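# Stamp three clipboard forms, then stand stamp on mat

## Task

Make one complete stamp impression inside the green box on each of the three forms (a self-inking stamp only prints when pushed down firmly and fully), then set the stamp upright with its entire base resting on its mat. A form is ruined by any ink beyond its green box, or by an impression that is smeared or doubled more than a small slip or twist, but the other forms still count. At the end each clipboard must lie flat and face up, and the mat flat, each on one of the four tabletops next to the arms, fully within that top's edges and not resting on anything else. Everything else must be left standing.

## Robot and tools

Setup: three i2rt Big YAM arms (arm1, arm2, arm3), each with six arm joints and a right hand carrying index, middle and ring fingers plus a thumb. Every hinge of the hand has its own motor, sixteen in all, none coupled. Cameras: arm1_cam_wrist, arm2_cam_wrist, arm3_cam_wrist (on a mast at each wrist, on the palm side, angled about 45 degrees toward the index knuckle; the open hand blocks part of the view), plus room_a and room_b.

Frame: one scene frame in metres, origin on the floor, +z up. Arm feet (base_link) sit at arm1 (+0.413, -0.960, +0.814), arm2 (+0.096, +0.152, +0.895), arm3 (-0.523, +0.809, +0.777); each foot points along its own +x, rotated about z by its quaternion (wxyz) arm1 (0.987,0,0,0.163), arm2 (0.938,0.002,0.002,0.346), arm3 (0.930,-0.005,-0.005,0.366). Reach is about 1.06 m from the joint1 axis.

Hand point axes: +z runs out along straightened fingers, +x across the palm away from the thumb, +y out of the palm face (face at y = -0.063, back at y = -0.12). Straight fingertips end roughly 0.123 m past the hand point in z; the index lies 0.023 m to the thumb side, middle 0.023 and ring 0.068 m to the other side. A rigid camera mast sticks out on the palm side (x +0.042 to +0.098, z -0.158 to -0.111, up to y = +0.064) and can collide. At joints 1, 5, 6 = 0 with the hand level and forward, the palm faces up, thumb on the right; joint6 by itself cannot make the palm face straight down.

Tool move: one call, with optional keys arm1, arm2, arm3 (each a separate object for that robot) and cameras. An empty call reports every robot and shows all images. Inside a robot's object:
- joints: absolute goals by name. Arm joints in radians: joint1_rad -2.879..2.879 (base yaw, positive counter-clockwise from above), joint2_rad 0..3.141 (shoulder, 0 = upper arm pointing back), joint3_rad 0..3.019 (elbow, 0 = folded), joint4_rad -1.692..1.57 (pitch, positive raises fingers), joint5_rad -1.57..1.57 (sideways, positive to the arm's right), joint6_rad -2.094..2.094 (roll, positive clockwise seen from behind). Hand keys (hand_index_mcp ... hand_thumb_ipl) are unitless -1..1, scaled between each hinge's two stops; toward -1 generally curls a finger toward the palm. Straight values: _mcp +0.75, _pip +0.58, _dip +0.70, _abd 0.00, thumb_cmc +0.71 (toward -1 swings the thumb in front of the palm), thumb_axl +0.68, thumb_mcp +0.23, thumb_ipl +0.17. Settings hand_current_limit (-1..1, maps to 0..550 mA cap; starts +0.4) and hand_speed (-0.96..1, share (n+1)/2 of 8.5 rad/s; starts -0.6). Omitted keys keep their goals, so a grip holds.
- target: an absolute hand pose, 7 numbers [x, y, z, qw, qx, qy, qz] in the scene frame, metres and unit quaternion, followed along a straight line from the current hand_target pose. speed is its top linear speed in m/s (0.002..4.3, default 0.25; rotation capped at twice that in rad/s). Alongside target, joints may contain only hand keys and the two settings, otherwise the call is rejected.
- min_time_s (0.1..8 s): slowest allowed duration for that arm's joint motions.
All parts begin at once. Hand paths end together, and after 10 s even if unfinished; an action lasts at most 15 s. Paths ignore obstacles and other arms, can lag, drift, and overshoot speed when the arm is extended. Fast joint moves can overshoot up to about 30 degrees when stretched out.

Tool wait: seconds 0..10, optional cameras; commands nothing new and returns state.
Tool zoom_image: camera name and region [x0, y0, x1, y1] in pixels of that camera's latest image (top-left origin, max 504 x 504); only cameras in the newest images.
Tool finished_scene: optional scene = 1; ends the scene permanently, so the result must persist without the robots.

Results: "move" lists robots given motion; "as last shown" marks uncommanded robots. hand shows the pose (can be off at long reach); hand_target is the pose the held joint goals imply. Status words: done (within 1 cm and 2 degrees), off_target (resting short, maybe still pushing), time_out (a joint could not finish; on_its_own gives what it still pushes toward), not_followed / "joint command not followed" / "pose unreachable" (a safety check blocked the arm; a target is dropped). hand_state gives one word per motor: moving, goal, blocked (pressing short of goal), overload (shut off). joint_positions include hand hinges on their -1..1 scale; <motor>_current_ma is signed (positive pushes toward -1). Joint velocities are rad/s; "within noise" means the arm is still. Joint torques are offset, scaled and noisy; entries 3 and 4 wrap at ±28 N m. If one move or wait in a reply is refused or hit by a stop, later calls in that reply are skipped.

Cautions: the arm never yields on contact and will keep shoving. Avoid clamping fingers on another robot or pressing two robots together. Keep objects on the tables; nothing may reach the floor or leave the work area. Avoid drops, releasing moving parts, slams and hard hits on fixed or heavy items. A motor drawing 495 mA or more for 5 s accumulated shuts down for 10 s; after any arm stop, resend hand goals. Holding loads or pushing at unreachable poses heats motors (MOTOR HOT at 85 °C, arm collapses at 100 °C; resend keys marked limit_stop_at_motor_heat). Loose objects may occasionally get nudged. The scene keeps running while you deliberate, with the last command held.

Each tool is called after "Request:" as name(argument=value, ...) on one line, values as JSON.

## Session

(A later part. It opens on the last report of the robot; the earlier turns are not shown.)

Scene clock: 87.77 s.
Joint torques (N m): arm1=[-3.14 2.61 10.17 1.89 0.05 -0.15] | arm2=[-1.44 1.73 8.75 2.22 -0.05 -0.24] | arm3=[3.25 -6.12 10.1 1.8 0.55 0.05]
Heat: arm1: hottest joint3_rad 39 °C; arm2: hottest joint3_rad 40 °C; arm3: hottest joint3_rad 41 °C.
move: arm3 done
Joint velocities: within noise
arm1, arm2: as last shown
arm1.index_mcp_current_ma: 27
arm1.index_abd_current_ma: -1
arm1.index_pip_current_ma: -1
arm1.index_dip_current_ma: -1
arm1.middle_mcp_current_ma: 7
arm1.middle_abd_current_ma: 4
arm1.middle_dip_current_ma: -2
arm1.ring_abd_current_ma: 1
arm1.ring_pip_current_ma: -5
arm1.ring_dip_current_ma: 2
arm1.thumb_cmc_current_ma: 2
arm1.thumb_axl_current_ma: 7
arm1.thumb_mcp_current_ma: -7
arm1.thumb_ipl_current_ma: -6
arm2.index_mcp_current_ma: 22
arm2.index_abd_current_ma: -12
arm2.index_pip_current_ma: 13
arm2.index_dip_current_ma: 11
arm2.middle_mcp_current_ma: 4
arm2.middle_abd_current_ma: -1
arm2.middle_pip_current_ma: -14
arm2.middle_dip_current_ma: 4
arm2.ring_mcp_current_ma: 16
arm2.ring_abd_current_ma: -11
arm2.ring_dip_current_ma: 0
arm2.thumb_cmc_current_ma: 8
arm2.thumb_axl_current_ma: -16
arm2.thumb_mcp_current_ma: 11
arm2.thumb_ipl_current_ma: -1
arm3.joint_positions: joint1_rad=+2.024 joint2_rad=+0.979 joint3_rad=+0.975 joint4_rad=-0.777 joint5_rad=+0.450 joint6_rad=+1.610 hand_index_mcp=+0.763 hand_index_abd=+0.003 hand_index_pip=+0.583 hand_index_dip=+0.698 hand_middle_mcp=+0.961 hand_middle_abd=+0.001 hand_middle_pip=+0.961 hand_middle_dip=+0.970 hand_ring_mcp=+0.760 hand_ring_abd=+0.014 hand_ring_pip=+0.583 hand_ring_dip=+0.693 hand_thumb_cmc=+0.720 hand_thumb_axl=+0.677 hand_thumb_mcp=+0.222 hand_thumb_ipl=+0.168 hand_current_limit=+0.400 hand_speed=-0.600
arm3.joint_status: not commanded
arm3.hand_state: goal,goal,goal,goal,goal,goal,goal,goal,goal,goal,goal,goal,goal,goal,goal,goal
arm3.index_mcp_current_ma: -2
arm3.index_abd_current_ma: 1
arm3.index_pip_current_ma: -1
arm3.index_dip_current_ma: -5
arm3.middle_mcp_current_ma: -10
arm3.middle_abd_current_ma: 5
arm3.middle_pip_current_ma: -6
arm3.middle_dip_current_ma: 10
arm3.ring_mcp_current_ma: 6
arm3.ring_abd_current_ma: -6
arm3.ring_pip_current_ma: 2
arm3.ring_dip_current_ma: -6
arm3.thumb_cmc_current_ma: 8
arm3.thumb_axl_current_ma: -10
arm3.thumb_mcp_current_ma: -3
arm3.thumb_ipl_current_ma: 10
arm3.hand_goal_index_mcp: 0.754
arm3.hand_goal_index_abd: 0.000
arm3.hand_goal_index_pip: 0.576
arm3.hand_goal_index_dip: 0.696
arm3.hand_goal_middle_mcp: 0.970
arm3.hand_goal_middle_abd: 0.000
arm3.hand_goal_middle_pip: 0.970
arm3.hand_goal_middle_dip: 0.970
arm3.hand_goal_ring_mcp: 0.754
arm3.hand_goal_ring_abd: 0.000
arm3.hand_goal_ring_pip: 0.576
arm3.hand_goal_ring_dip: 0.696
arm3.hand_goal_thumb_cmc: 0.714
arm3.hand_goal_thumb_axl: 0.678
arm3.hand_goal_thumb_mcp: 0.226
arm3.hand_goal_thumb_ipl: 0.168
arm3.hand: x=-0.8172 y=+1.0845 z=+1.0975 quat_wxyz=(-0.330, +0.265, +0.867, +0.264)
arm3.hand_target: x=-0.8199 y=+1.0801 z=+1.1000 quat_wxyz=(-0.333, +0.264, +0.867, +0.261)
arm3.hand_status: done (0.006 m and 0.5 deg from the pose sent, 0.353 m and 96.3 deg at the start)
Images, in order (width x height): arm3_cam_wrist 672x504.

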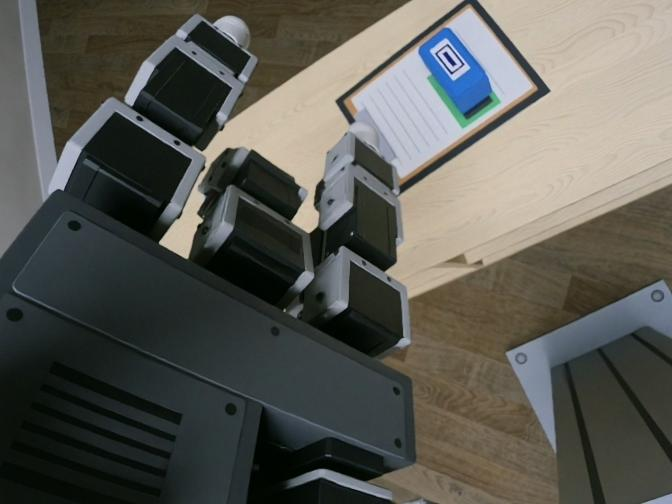

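Request:
move(arm3={"target": [-0.9737, 1.3304, 0.96, -0.2471, -0.2471, 0.6626, 0.6626], "speed": 0.25}, cameras=["arm3_cam_wrist", "room_a"])

Request:
zoom_image(camera="room_a", region=[280, 260, 420, 420])

Scene clock: 95.23 s.
Joint torques (N m): arm1=[-3.14 2.55 10.17 1.89 0.05 -0.15] | arm2=[-1.44 1.73 8.75 2.22 -0.04 -0.24] | arm3=[1.44 -15.62 8.03 3.69 -0.07 -0.16]
Heat: arm1: hottest joint3_rad 39 °C; arm2: hottest joint3_rad 41 °C; arm3: hottest joint3_rad 41 °C.
move: arm3 off_target
Joint velocities: within noise
arm1, arm2: as last shown
arm1.index_mcp_current_ma: 21
arm1.index_abd_current_ma: 2
arm1.index_pip_current_ma: -3
arm1.index_dip_current_ma: 6
arm1.middle_mcp_current_ma: 8
arm1.middle_pip_current_ma: -9
arm1.middle_dip_current_ma: -4
arm1.ring_mcp_current_ma: 24
arm1.ring_abd_current_ma: 2
arm1.ring_pip_current_ma: 1
arm1.ring_dip_current_ma: -2
arm1.thumb_cmc_current_ma: -1
arm1.thumb_mcp_current_ma: -9
arm1.thumb_ipl_current_ma: -9
arm2.index_mcp_current_ma: -2
arm2.index_pip_current_ma: -5
arm2.index_dip_current_ma: -1
arm2.middle_mcp_current_ma: -1
arm2.middle_abd_current_ma: -2
arm2.middle_pip_current_ma: -7
arm2.middle_dip_current_ma: 5
arm2.ring_mcp_current_ma: 21
arm2.ring_abd_current_ma: -10
arm2.ring_pip_current_ma: -3
arm2.ring_dip_current_ma: 14
arm2.thumb_cmc_current_ma: 10
arm2.thumb_axl_current_ma: -1
arm2.thumb_mcp_current_ma: 26
arm2.thumb_ipl_current_ma: 4
arm3.joint_positions: joint1_rad=+1.586 joint2_rad=+2.026 joint3_rad=+0.945 joint4_rad=+1.048 joint5_rad=+0.045 joint6_rad=+0.018 hand_index_mcp=+0.771 hand_index_abd=+0.003 hand_index_pip=+0.583 hand_index_dip=+0.698 hand_middle_mcp=+0.982 hand_middle_abd=+0.000 hand_middle_pip=+0.970 hand_middle_dip=+0.970 hand_ring_mcp=+0.770 hand_ring_abd=+0.013 hand_ring_pip=+0.583 hand_ring_dip=+0.702 hand_thumb_cmc=+0.728 hand_thumb_axl=+0.677 hand_thumb_mcp=+0.222 hand_thumb_ipl=+0.168 hand_current_limit=+0.400 hand_speed=-0.600
arm3.joint_status: not commanded
arm3.hand_state: goal,goal,goal,goal,goal,goal,goal,goal,goal,goal,goal,goal,goal,goal,goal,goal
arm3.index_mcp_current_ma: 1
arm3.index_abd_current_ma: 5
arm3.index_pip_current_ma: 3
arm3.index_dip_current_ma: -1
arm3.middle_mcp_current_ma: -5
arm3.middle_abd_current_ma: 7
arm3.middle_pip_current_ma: -6
arm3.middle_dip_current_ma: 10
arm3.ring_mcp_current_ma: 17
arm3.ring_abd_current_ma: -4
arm3.ring_pip_current_ma: 3
arm3.ring_dip_current_ma: -6
arm3.thumb_cmc_current_ma: 12
arm3.thumb_axl_current_ma: -9
arm3.thumb_mcp_current_ma: -3
arm3.thumb_ipl_current_ma: 7
arm3.hand_goal_index_mcp: 0.754
arm3.hand_goal_index_abd: 0.000
arm3.hand_goal_index_pip: 0.576
arm3.hand_goal_index_dip: 0.696
arm3.hand_goal_middle_mcp: 0.970
arm3.hand_goal_middle_abd: 0.000
arm3.hand_goal_middle_pip: 0.970
arm3.hand_goal_middle_dip: 0.970
arm3.hand_goal_ring_mcp: 0.754
arm3.hand_goal_ring_abd: 0.000
arm3.hand_goal_ring_pip: 0.576
arm3.hand_goal_ring_dip: 0.696
arm3.hand_goal_thumb_cmc: 0.714
arm3.hand_goal_thumb_axl: 0.678
arm3.hand_goal_thumb_mcp: 0.226
arm3.hand_goal_thumb_ipl: 0.168
arm3.hand: x=-0.9723 y=+1.3217 z=+0.9479 quat_wxyz=(-0.246, -0.251, +0.678, +0.646)
arm3.hand_target: x=-0.9733 y=+1.3298 z=+0.9599 quat_wxyz=(-0.247, -0.247, +0.663, +0.662)
arm3.hand_status: off_target (0.015 m and 2.7 deg from the pose sent, 0.322 m and 80.1 deg at the start)
Images, in order (width x height): arm3_cam_wrist 672x504, room_a 672x504.

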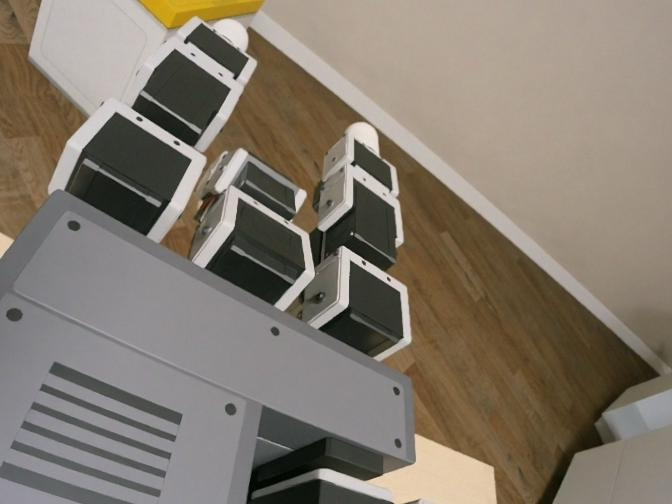

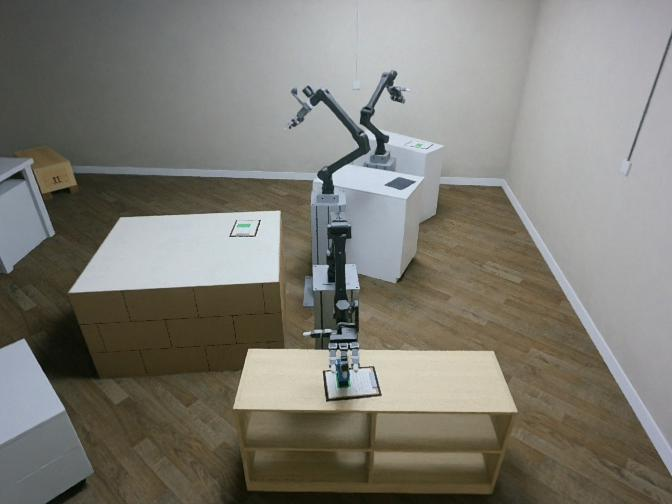

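Scaled by 3.150.

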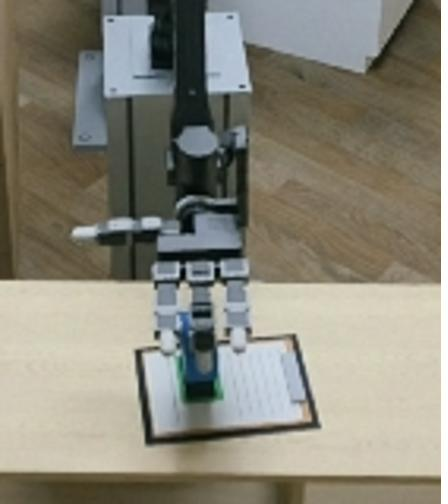

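Request:
move(arm3={"joints": {"hand_middle_mcp": 0.754, "hand_middle_pip": 0.576, "hand_middle_dip": 0.696}, "target": [-0.975, 1.339, 0.92, -0.2525, -0.2417, 0.6482, 0.677], "speed": 0.1})

Request:
move(arm3={"target": [-0.975, 1.338, 0.86, -0.2525, -0.2417, 0.6482, 0.677], "speed": 0.06}, cameras=["room_a"])

Request:
zoom_image(camera="room_a", region=[310, 310, 380, 410])

Scene clock: 96.93 s.
Joint torques (N m): arm1=[-3.14 2.43 10.18 1.87 0.06 -0.14] | arm2=[-1.38 1.73 8.75 2.22 -0.05 -0.24] | arm3=[0.85 -17.03 7.15 3.66 -0.08 -0.19]
Heat: arm1: hottest joint3_rad 39 °C; arm2: hottest joint3_rad 41 °C; arm3: hottest joint3_rad 41 °C.
move: arm3 off_target
Joint velocities: within noise
arm1, arm2: as last shown
arm1.index_mcp_current_ma: 23
arm1.index_pip_current_ma: -6
arm1.index_dip_current_ma: 3
arm1.middle_mcp_current_ma: 2
arm1.middle_abd_current_ma: 3
arm1.middle_pip_current_ma: -4
arm1.middle_dip_current_ma: 3
arm1.ring_mcp_current_ma: 20
arm1.ring_abd_current_ma: -3
arm1.ring_pip_current_ma: 2
arm1.ring_dip_current_ma: 0
arm1.thumb_cmc_current_ma: 4
arm1.thumb_axl_current_ma: 5
arm1.thumb_mcp_current_ma: -11
arm1.thumb_ipl_current_ma: -10
arm2.index_mcp_current_ma: 1
arm2.index_abd_current_ma: -10
arm2.index_pip_current_ma: 3
arm2.index_dip_current_ma: -6
arm2.middle_mcp_current_ma: 4
arm2.middle_abd_current_ma: -6
arm2.middle_pip_current_ma: -18
arm2.middle_dip_current_ma: 13
arm2.ring_mcp_current_ma: 9
arm2.ring_abd_current_ma: -6
arm2.ring_pip_current_ma: 4
arm2.ring_dip_current_ma: 1
arm2.thumb_cmc_current_ma: 8
arm2.thumb_axl_current_ma: 5
arm2.thumb_mcp_current_ma: 0
arm2.thumb_ipl_current_ma: -18
arm3.joint_positions: joint1_rad=+1.581 joint2_rad=+2.174 joint3_rad=+1.005 joint4_rad=+1.179 joint5_rad=+0.037 joint6_rad=+0.016 hand_index_mcp=+0.772 hand_index_abd=+0.003 hand_index_pip=+0.583 hand_index_dip=+0.698 hand_middle_mcp=+0.789 hand_middle_abd=+0.000 hand_middle_pip=+0.587 hand_middle_dip=+0.697 hand_ring_mcp=+0.771 hand_ring_abd=+0.013 hand_ring_pip=+0.583 hand_ring_dip=+0.702 hand_thumb_cmc=+0.729 hand_thumb_axl=+0.677 hand_thumb_mcp=+0.222 hand_thumb_ipl=+0.168 hand_current_limit=+0.400 hand_speed=-0.600
arm3.joint_status: hand_middle_mcp off_target (ended at +0.789, target +0.754); the others done
arm3.hand_state: goal,goal,goal,goal,blocked,goal,goal,goal,goal,goal,goal,goal,goal,goal,goal,goal
arm3.index_mcp_current_ma: 6
arm3.index_abd_current_ma: 4
arm3.index_pip_current_ma: 3
arm3.index_dip_current_ma: -6
arm3.middle_mcp_current_ma: 6
arm3.middle_abd_current_ma: 9
arm3.middle_pip_current_ma: -5
arm3.middle_dip_current_ma: 7
arm3.ring_mcp_current_ma: 13
arm3.ring_abd_current_ma: -5
arm3.ring_pip_current_ma: 3
arm3.ring_dip_current_ma: -3
arm3.thumb_cmc_current_ma: 17
arm3.thumb_axl_current_ma: -11
arm3.thumb_mcp_current_ma: -1
arm3.thumb_ipl_current_ma: 10
arm3.hand_goal_index_mcp: 0.754
arm3.hand_goal_index_abd: 0.000
arm3.hand_goal_index_pip: 0.576
arm3.hand_goal_index_dip: 0.696
arm3.hand_goal_middle_mcp: 0.754
arm3.hand_goal_middle_abd: 0.000
arm3.hand_goal_middle_pip: 0.576
arm3.hand_goal_middle_dip: 0.696
arm3.hand_goal_ring_mcp: 0.754
arm3.hand_goal_ring_abd: 0.000
arm3.hand_goal_ring_pip: 0.576
arm3.hand_goal_ring_dip: 0.696
arm3.hand_goal_thumb_cmc: 0.714
arm3.hand_goal_thumb_axl: 0.678
arm3.hand_goal_thumb_mcp: 0.226
arm3.hand_goal_thumb_ipl: 0.168
arm3.hand: x=-0.9769 y=+1.3298 z=+0.9071 quat_wxyz=(-0.253, -0.247, +0.663, +0.659)
arm3.hand_target: x=-0.9746 y=+1.3386 z=+0.9200 quat_wxyz=(-0.252, -0.242, +0.648, +0.677)
arm3.hand_status: off_target (0.016 m and 2.8 deg from the pose sent, 0.033 m and 5.1 deg at the start)
pictures: none

Scene clock: 98.63 s.
Joint torques (N m): arm1=[-3.19 2.67 10.18 1.89 0.05 -0.15] | arm2=[-1.44 1.73 8.75 2.22 -0.05 -0.24] | arm3=[1.14 -17.14 6.12 3.7 0 -0.17]
Heat: arm1: hottest joint3_rad 39 °C; arm2: hottest joint3_rad 41 °C; arm3: hottest joint3_rad 41 °C.
move: arm3 off_target
Joint velocities: within noise
arm1, arm2: as last shown
arm1.index_mcp_current_ma: 27
arm1.index_pip_current_ma: -4
arm1.index_dip_current_ma: 1
arm1.middle_mcp_current_ma: 5
arm1.middle_abd_current_ma: -4
arm1.middle_pip_current_ma: -1
arm1.middle_dip_current_ma: -1
arm1.ring_mcp_current_ma: 23
arm1.ring_abd_current_ma: -1
arm1.ring_pip_current_ma: 6
arm1.ring_dip_current_ma: -1
arm1.thumb_axl_current_ma: 8
arm1.thumb_ipl_current_ma: -11
arm2.index_mcp_current_ma: 27
arm2.index_abd_current_ma: -2
arm2.index_pip_current_ma: -7
arm2.index_dip_current_ma: 5
arm2.middle_mcp_current_ma: -2
arm2.middle_abd_current_ma: 4
arm2.middle_dip_current_ma: 9
arm2.ring_mcp_current_ma: 34
arm2.ring_abd_current_ma: -10
arm2.ring_pip_current_ma: 3
arm2.ring_dip_current_ma: 4
arm2.thumb_cmc_current_ma: 15
arm2.thumb_axl_current_ma: -12
arm2.thumb_mcp_current_ma: 15
arm2.thumb_ipl_current_ma: -14
arm3.joint_positions: joint1_rad=+1.581 joint2_rad=+2.323 joint3_rad=+1.054 joint4_rad=+1.285 joint5_rad=+0.037 joint6_rad=+0.016 hand_index_mcp=+0.772 hand_index_abd=+0.003 hand_index_pip=+0.583 hand_index_dip=+0.698 hand_middle_mcp=+0.789 hand_middle_abd=+0.000 hand_middle_pip=+0.587 hand_middle_dip=+0.697 hand_ring_mcp=+0.771 hand_ring_abd=+0.013 hand_ring_pip=+0.583 hand_ring_dip=+0.702 hand_thumb_cmc=+0.729 hand_thumb_axl=+0.677 hand_thumb_mcp=+0.222 hand_thumb_ipl=+0.168 hand_current_limit=+0.400 hand_speed=-0.600
arm3.joint_status: not commanded
arm3.hand_state: goal,goal,goal,goal,blocked,goal,goal,goal,goal,goal,goal,goal,goal,goal,goal,goal
arm3.index_mcp_current_ma: 2
arm3.index_abd_current_ma: 6
arm3.index_pip_current_ma: 3
arm3.index_dip_current_ma: -5
arm3.middle_mcp_current_ma: 5
arm3.middle_abd_current_ma: 8
arm3.middle_pip_current_ma: 0
arm3.middle_dip_current_ma: 11
arm3.ring_mcp_current_ma: 13
arm3.ring_abd_current_ma: -4
arm3.ring_pip_current_ma: 5
arm3.ring_dip_current_ma: -2
arm3.thumb_cmc_current_ma: 12
arm3.thumb_axl_current_ma: -8
arm3.thumb_mcp_current_ma: 0
arm3.thumb_ipl_current_ma: 6
arm3.hand_goal_index_mcp: 0.754
arm3.hand_goal_index_abd: 0.000
arm3.hand_goal_index_pip: 0.576
arm3.hand_goal_index_dip: 0.696
arm3.hand_goal_middle_mcp: 0.754
arm3.hand_goal_middle_abd: 0.000
arm3.hand_goal_middle_pip: 0.576
arm3.hand_goal_middle_dip: 0.696
arm3.hand_goal_ring_mcp: 0.754
arm3.hand_goal_ring_abd: 0.000
arm3.hand_goal_ring_pip: 0.576
arm3.hand_goal_ring_dip: 0.696
arm3.hand_goal_thumb_cmc: 0.714
arm3.hand_goal_thumb_axl: 0.678
arm3.hand_goal_thumb_mcp: 0.226
arm3.hand_goal_thumb_ipl: 0.168
arm3.hand: x=-0.9770 y=+1.3304 z=+0.8525 quat_wxyz=(-0.254, -0.247, +0.661, +0.662)
arm3.hand_target: x=-0.9747 y=+1.3377 z=+0.8598 quat_wxyz=(-0.252, -0.242, +0.648, +0.677)
arm3.hand_status: off_target (0.011 m and 2.4 deg from the pose sent, 0.048 m and 2.8 deg at the start)
Images, in order (width x height): room_a 672x504.

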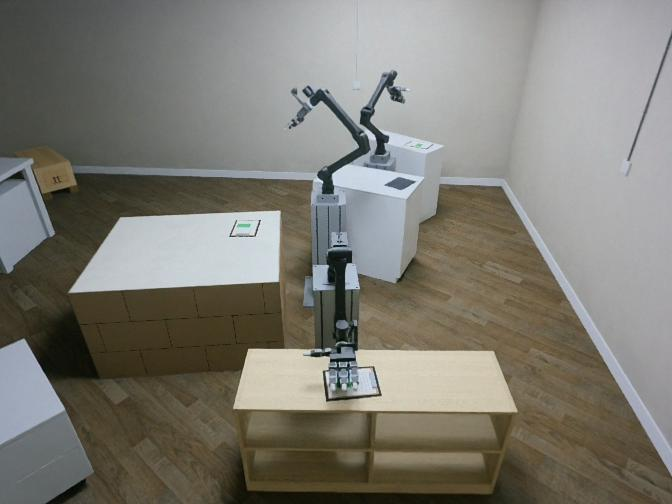

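Scaled by 5.040.

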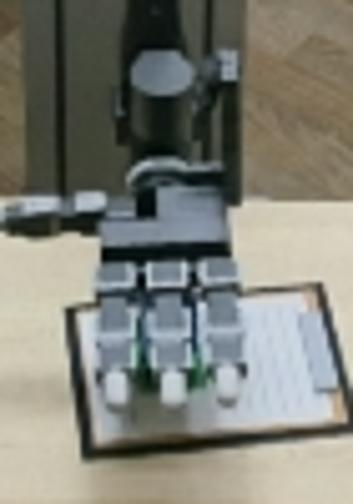

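Request:
move(arm3={"target": [-0.975, 1.337, 0.84, -0.2525, -0.2417, 0.6482, 0.677], "speed": 0.05})

Request:
move(arm3={"target": [-0.975, 1.337, 0.825, -0.2525, -0.2417, 0.6482, 0.677], "speed": 0.05}, cameras=["room_a"])

Request:
zoom_image(camera="room_a", region=[320, 350, 370, 400])

Scene clock: 100.17 s.
Joint torques (N m): arm1=[-3.14 2.61 10.17 1.88 0.05 -0.15] | arm2=[-1.38 1.73 8.75 2.22 -0.04 -0.24] | arm3=[1.32 -17.38 5.86 3.71 0.05 -0.17]
Heat: arm1: hottest joint3_rad 39 °C; arm2: hottest joint3_rad 41 °C; arm3: hottest joint3_rad 41 °C.
move: arm3 off_target
Joint velocities: within noise
arm1: as last shown
arm1.index_mcp_current_ma: 21
arm1.index_abd_current_ma: 1
arm1.index_pip_current_ma: -2
arm1.middle_mcp_current_ma: 9
arm1.middle_abd_current_ma: 0
arm1.middle_pip_current_ma: -5
arm1.middle_dip_current_ma: -2
arm1.ring_mcp_current_ma: 25
arm1.ring_pip_current_ma: -2
arm1.ring_dip_current_ma: -3
arm1.thumb_cmc_current_ma: 7
arm1.thumb_axl_current_ma: 5
arm1.thumb_mcp_current_ma: -14
arm1.thumb_ipl_current_ma: -9
arm2.joint_positions: joint1_rad=-0.434 joint2_rad=+0.640 joint3_rad=+1.396 joint4_rad=-1.540 joint5_rad=+0.002 joint6_rad=+0.011 hand_index_mcp=+0.772 hand_index_abd=+0.000 hand_index_pip=+0.577 hand_index_dip=+0.696 hand_middle_mcp=+0.771 hand_middle_abd=+0.000 hand_middle_pip=+0.577 hand_middle_dip=+0.696 hand_ring_mcp=+0.772 hand_ring_abd=+0.000 hand_ring_pip=+0.577 hand_ring_dip=+0.696 hand_thumb_cmc=+0.733 hand_thumb_axl=+0.677 hand_thumb_mcp=+0.223 hand_thumb_ipl=+0.168 hand_current_limit=+0.400 hand_speed=-0.600
arm2.joint_status: not commanded
arm2.hand_state: goal,goal,goal,goal,goal,goal,goal,goal,goal,goal,goal,goal,goal,goal,goal,goal
arm2.index_mcp_current_ma: 6
arm2.index_abd_current_ma: -7
arm2.index_pip_current_ma: 2
arm2.index_dip_current_ma: 4
arm2.middle_mcp_current_ma: -17
arm2.middle_abd_current_ma: 9
arm2.middle_pip_current_ma: 6
arm2.middle_dip_current_ma: 0
arm2.ring_mcp_current_ma: 26
arm2.ring_abd_current_ma: -3
arm2.ring_pip_current_ma: -4
arm2.ring_dip_current_ma: 2
arm2.thumb_cmc_current_ma: 9
arm2.thumb_axl_current_ma: 6
arm2.thumb_mcp_current_ma: -4
arm2.thumb_ipl_current_ma: 2
arm2.hand_goal_index_mcp: 0.754
arm2.hand_goal_index_abd: 0.000
arm2.hand_goal_index_pip: 0.576
arm2.hand_goal_index_dip: 0.696
arm2.hand_goal_middle_mcp: 0.754
arm2.hand_goal_middle_abd: 0.000
arm2.hand_goal_middle_pip: 0.576
arm2.hand_goal_middle_dip: 0.696
arm2.hand_goal_ring_mcp: 0.754
arm2.hand_goal_ring_abd: 0.000
arm2.hand_goal_ring_pip: 0.576
arm2.hand_goal_ring_dip: 0.696
arm2.hand_goal_thumb_cmc: 0.714
arm2.hand_goal_thumb_axl: 0.678
arm2.hand_goal_thumb_mcp: 0.226
arm2.hand_goal_thumb_ipl: 0.168
arm2.hand: x=+0.3672 y=+0.2000 z=+1.4523 quat_wxyz=(+0.228, +0.564, +0.733, +0.305)
arm2.hand_target: x=+0.3665 y=+0.2012 z=+1.4530 quat_wxyz=(+0.228, +0.560, +0.736, +0.304)
arm2.hand_status: not commanded
arm3.joint_positions: joint1_rad=+1.581 joint2_rad=+2.375 joint3_rad=+1.075 joint4_rad=+1.317 joint5_rad=+0.037 joint6_rad=+0.016 hand_index_mcp=+0.772 hand_index_abd=+0.003 hand_index_pip=+0.583 hand_index_dip=+0.698 hand_middle_mcp=+0.789 hand_middle_abd=+0.000 hand_middle_pip=+0.587 hand_middle_dip=+0.697 hand_ring_mcp=+0.771 hand_ring_abd=+0.013 hand_ring_pip=+0.583 hand_ring_dip=+0.702 hand_thumb_cmc=+0.729 hand_thumb_axl=+0.677 hand_thumb_mcp=+0.222 hand_thumb_ipl=+0.168 hand_current_limit=+0.400 hand_speed=-0.600
arm3.joint_status: not commanded
arm3.hand_state: goal,goal,goal,goal,blocked,goal,goal,goal,goal,goal,goal,goal,goal,goal,goal,goal
arm3.index_mcp_current_ma: 2
arm3.index_abd_current_ma: 5
arm3.index_pip_current_ma: 0
arm3.index_dip_current_ma: -1
arm3.middle_mcp_current_ma: 1
arm3.middle_abd_current_ma: 6
arm3.middle_pip_current_ma: 0
arm3.middle_dip_current_ma: 8
arm3.ring_mcp_current_ma: 11
arm3.ring_abd_current_ma: -4
arm3.ring_pip_current_ma: 3
arm3.ring_dip_current_ma: -6
arm3.thumb_cmc_current_ma: 14
arm3.thumb_axl_current_ma: -12
arm3.thumb_mcp_current_ma: -2
arm3.thumb_ipl_current_ma: 9
arm3.hand_goal_index_mcp: 0.754
arm3.hand_goal_index_abd: 0.000
arm3.hand_goal_index_pip: 0.576
arm3.hand_goal_index_dip: 0.696
arm3.hand_goal_middle_mcp: 0.754
arm3.hand_goal_middle_abd: 0.000
arm3.hand_goal_middle_pip: 0.576
arm3.hand_goal_middle_dip: 0.696
arm3.hand_goal_ring_mcp: 0.754
arm3.hand_goal_ring_abd: 0.000
arm3.hand_goal_ring_pip: 0.576
arm3.hand_goal_ring_dip: 0.696
arm3.hand_goal_thumb_cmc: 0.714
arm3.hand_goal_thumb_axl: 0.678
arm3.hand_goal_thumb_mcp: 0.226
arm3.hand_goal_thumb_ipl: 0.168
arm3.hand: x=-0.9768 y=+1.3304 z=+0.8332 quat_wxyz=(-0.254, -0.246, +0.661, +0.662)
arm3.hand_target: x=-0.9747 y=+1.3368 z=+0.8399 quat_wxyz=(-0.252, -0.242, +0.648, +0.677)
arm3.hand_status: off_target (0.010 m and 2.3 deg from the pose sent, 0.014 m and 2.4 deg at the start)
pictures: none

Scene clock: 101.20 s.
Joint torques (N m): arm1=[-3.02 2.55 10.17 1.88 0.06 -0.15] | arm2=[-1.44 1.73 8.75 2.22 -0.05 -0.24] | arm3=[1.2 -16.56 5.65 3.51 0.06 -0.17]
Heat: arm1: hottest joint3_rad 39 °C; arm2: hottest joint3_rad 41 °C; arm3: hottest joint3_rad 41 °C.
move: arm3 done
Joint velocities: within noise
arm1, arm2: as last shown
arm1.index_mcp_current_ma: 23
arm1.index_abd_current_ma: 4
arm1.index_pip_current_ma: -5
arm1.index_dip_current_ma: 2
arm1.middle_mcp_current_ma: -2
arm1.middle_abd_current_ma: -5
arm1.middle_pip_current_ma: -6
arm1.middle_dip_current_ma: -5
arm1.ring_mcp_current_ma: 18
arm1.ring_pip_current_ma: 0
arm1.ring_dip_current_ma: 3
arm1.thumb_cmc_current_ma: 3
arm1.thumb_axl_current_ma: 2
arm1.thumb_mcp_current_ma: -16
arm1.thumb_ipl_current_ma: -6
arm2.index_mcp_current_ma: 2
arm2.index_abd_current_ma: -22
arm2.index_pip_current_ma: -6
arm2.index_dip_current_ma: 2
arm2.middle_mcp_current_ma: -6
arm2.middle_abd_current_ma: -10
arm2.middle_pip_current_ma: -14
arm2.middle_dip_current_ma: 18
arm2.ring_mcp_current_ma: 23
arm2.ring_abd_current_ma: 4
arm2.ring_pip_current_ma: 5
arm2.ring_dip_current_ma: 23
arm2.thumb_cmc_current_ma: 8
arm2.thumb_axl_current_ma: -4
arm2.thumb_mcp_current_ma: 4
arm2.thumb_ipl_current_ma: -11
arm3.joint_positions: joint1_rad=+1.581 joint2_rad=+2.404 joint3_rad=+1.095 joint4_rad=+1.343 joint5_rad=+0.037 joint6_rad=+0.016 hand_index_mcp=+0.774 hand_index_abd=+0.003 hand_index_pip=+0.583 hand_index_dip=+0.698 hand_middle_mcp=+0.789 hand_middle_abd=+0.000 hand_middle_pip=+0.587 hand_middle_dip=+0.697 hand_ring_mcp=+0.773 hand_ring_abd=+0.013 hand_ring_pip=+0.583 hand_ring_dip=+0.702 hand_thumb_cmc=+0.730 hand_thumb_axl=+0.677 hand_thumb_mcp=+0.222 hand_thumb_ipl=+0.168 hand_current_limit=+0.400 hand_speed=-0.600
arm3.joint_status: not commanded
arm3.hand_state: goal,goal,goal,goal,blocked,goal,goal,goal,goal,goal,goal,goal,goal,goal,goal,goal
arm3.index_mcp_current_ma: 3
arm3.index_abd_current_ma: 7
arm3.index_pip_current_ma: 5
arm3.index_dip_current_ma: -5
arm3.middle_mcp_current_ma: 5
arm3.middle_abd_current_ma: 8
arm3.middle_pip_current_ma: 1
arm3.middle_dip_current_ma: 9
arm3.ring_mcp_current_ma: 13
arm3.ring_abd_current_ma: -5
arm3.ring_pip_current_ma: 5
arm3.ring_dip_current_ma: -4
arm3.thumb_cmc_current_ma: 17
arm3.thumb_axl_current_ma: -9
arm3.thumb_mcp_current_ma: 1
arm3.thumb_ipl_current_ma: 9
arm3.hand_goal_index_mcp: 0.754
arm3.hand_goal_index_abd: 0.000
arm3.hand_goal_index_pip: 0.576
arm3.hand_goal_index_dip: 0.696
arm3.hand_goal_middle_mcp: 0.754
arm3.hand_goal_middle_abd: 0.000
arm3.hand_goal_middle_pip: 0.576
arm3.hand_goal_middle_dip: 0.696
arm3.hand_goal_ring_mcp: 0.754
arm3.hand_goal_ring_abd: 0.000
arm3.hand_goal_ring_pip: 0.576
arm3.hand_goal_ring_dip: 0.696
arm3.hand_goal_thumb_cmc: 0.714
arm3.hand_goal_thumb_axl: 0.678
arm3.hand_goal_thumb_mcp: 0.226
arm3.hand_goal_thumb_ipl: 0.168
arm3.hand: x=-0.9775 y=+1.3312 z=+0.8268 quat_wxyz=(-0.256, -0.244, +0.655, +0.667)
arm3.hand_target: x=-0.9748 y=+1.3368 z=+0.8248 quat_wxyz=(-0.252, -0.242, +0.648, +0.676)
arm3.hand_status: done (0.007 m and 1.5 deg from the pose sent, 0.011 m and 2.3 deg at the start)
Images, in order (width x height): room_a 672x504.

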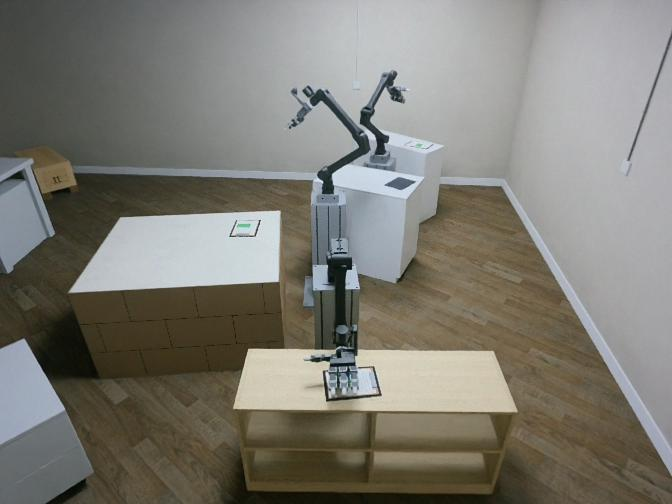

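Scaled by 10.080.

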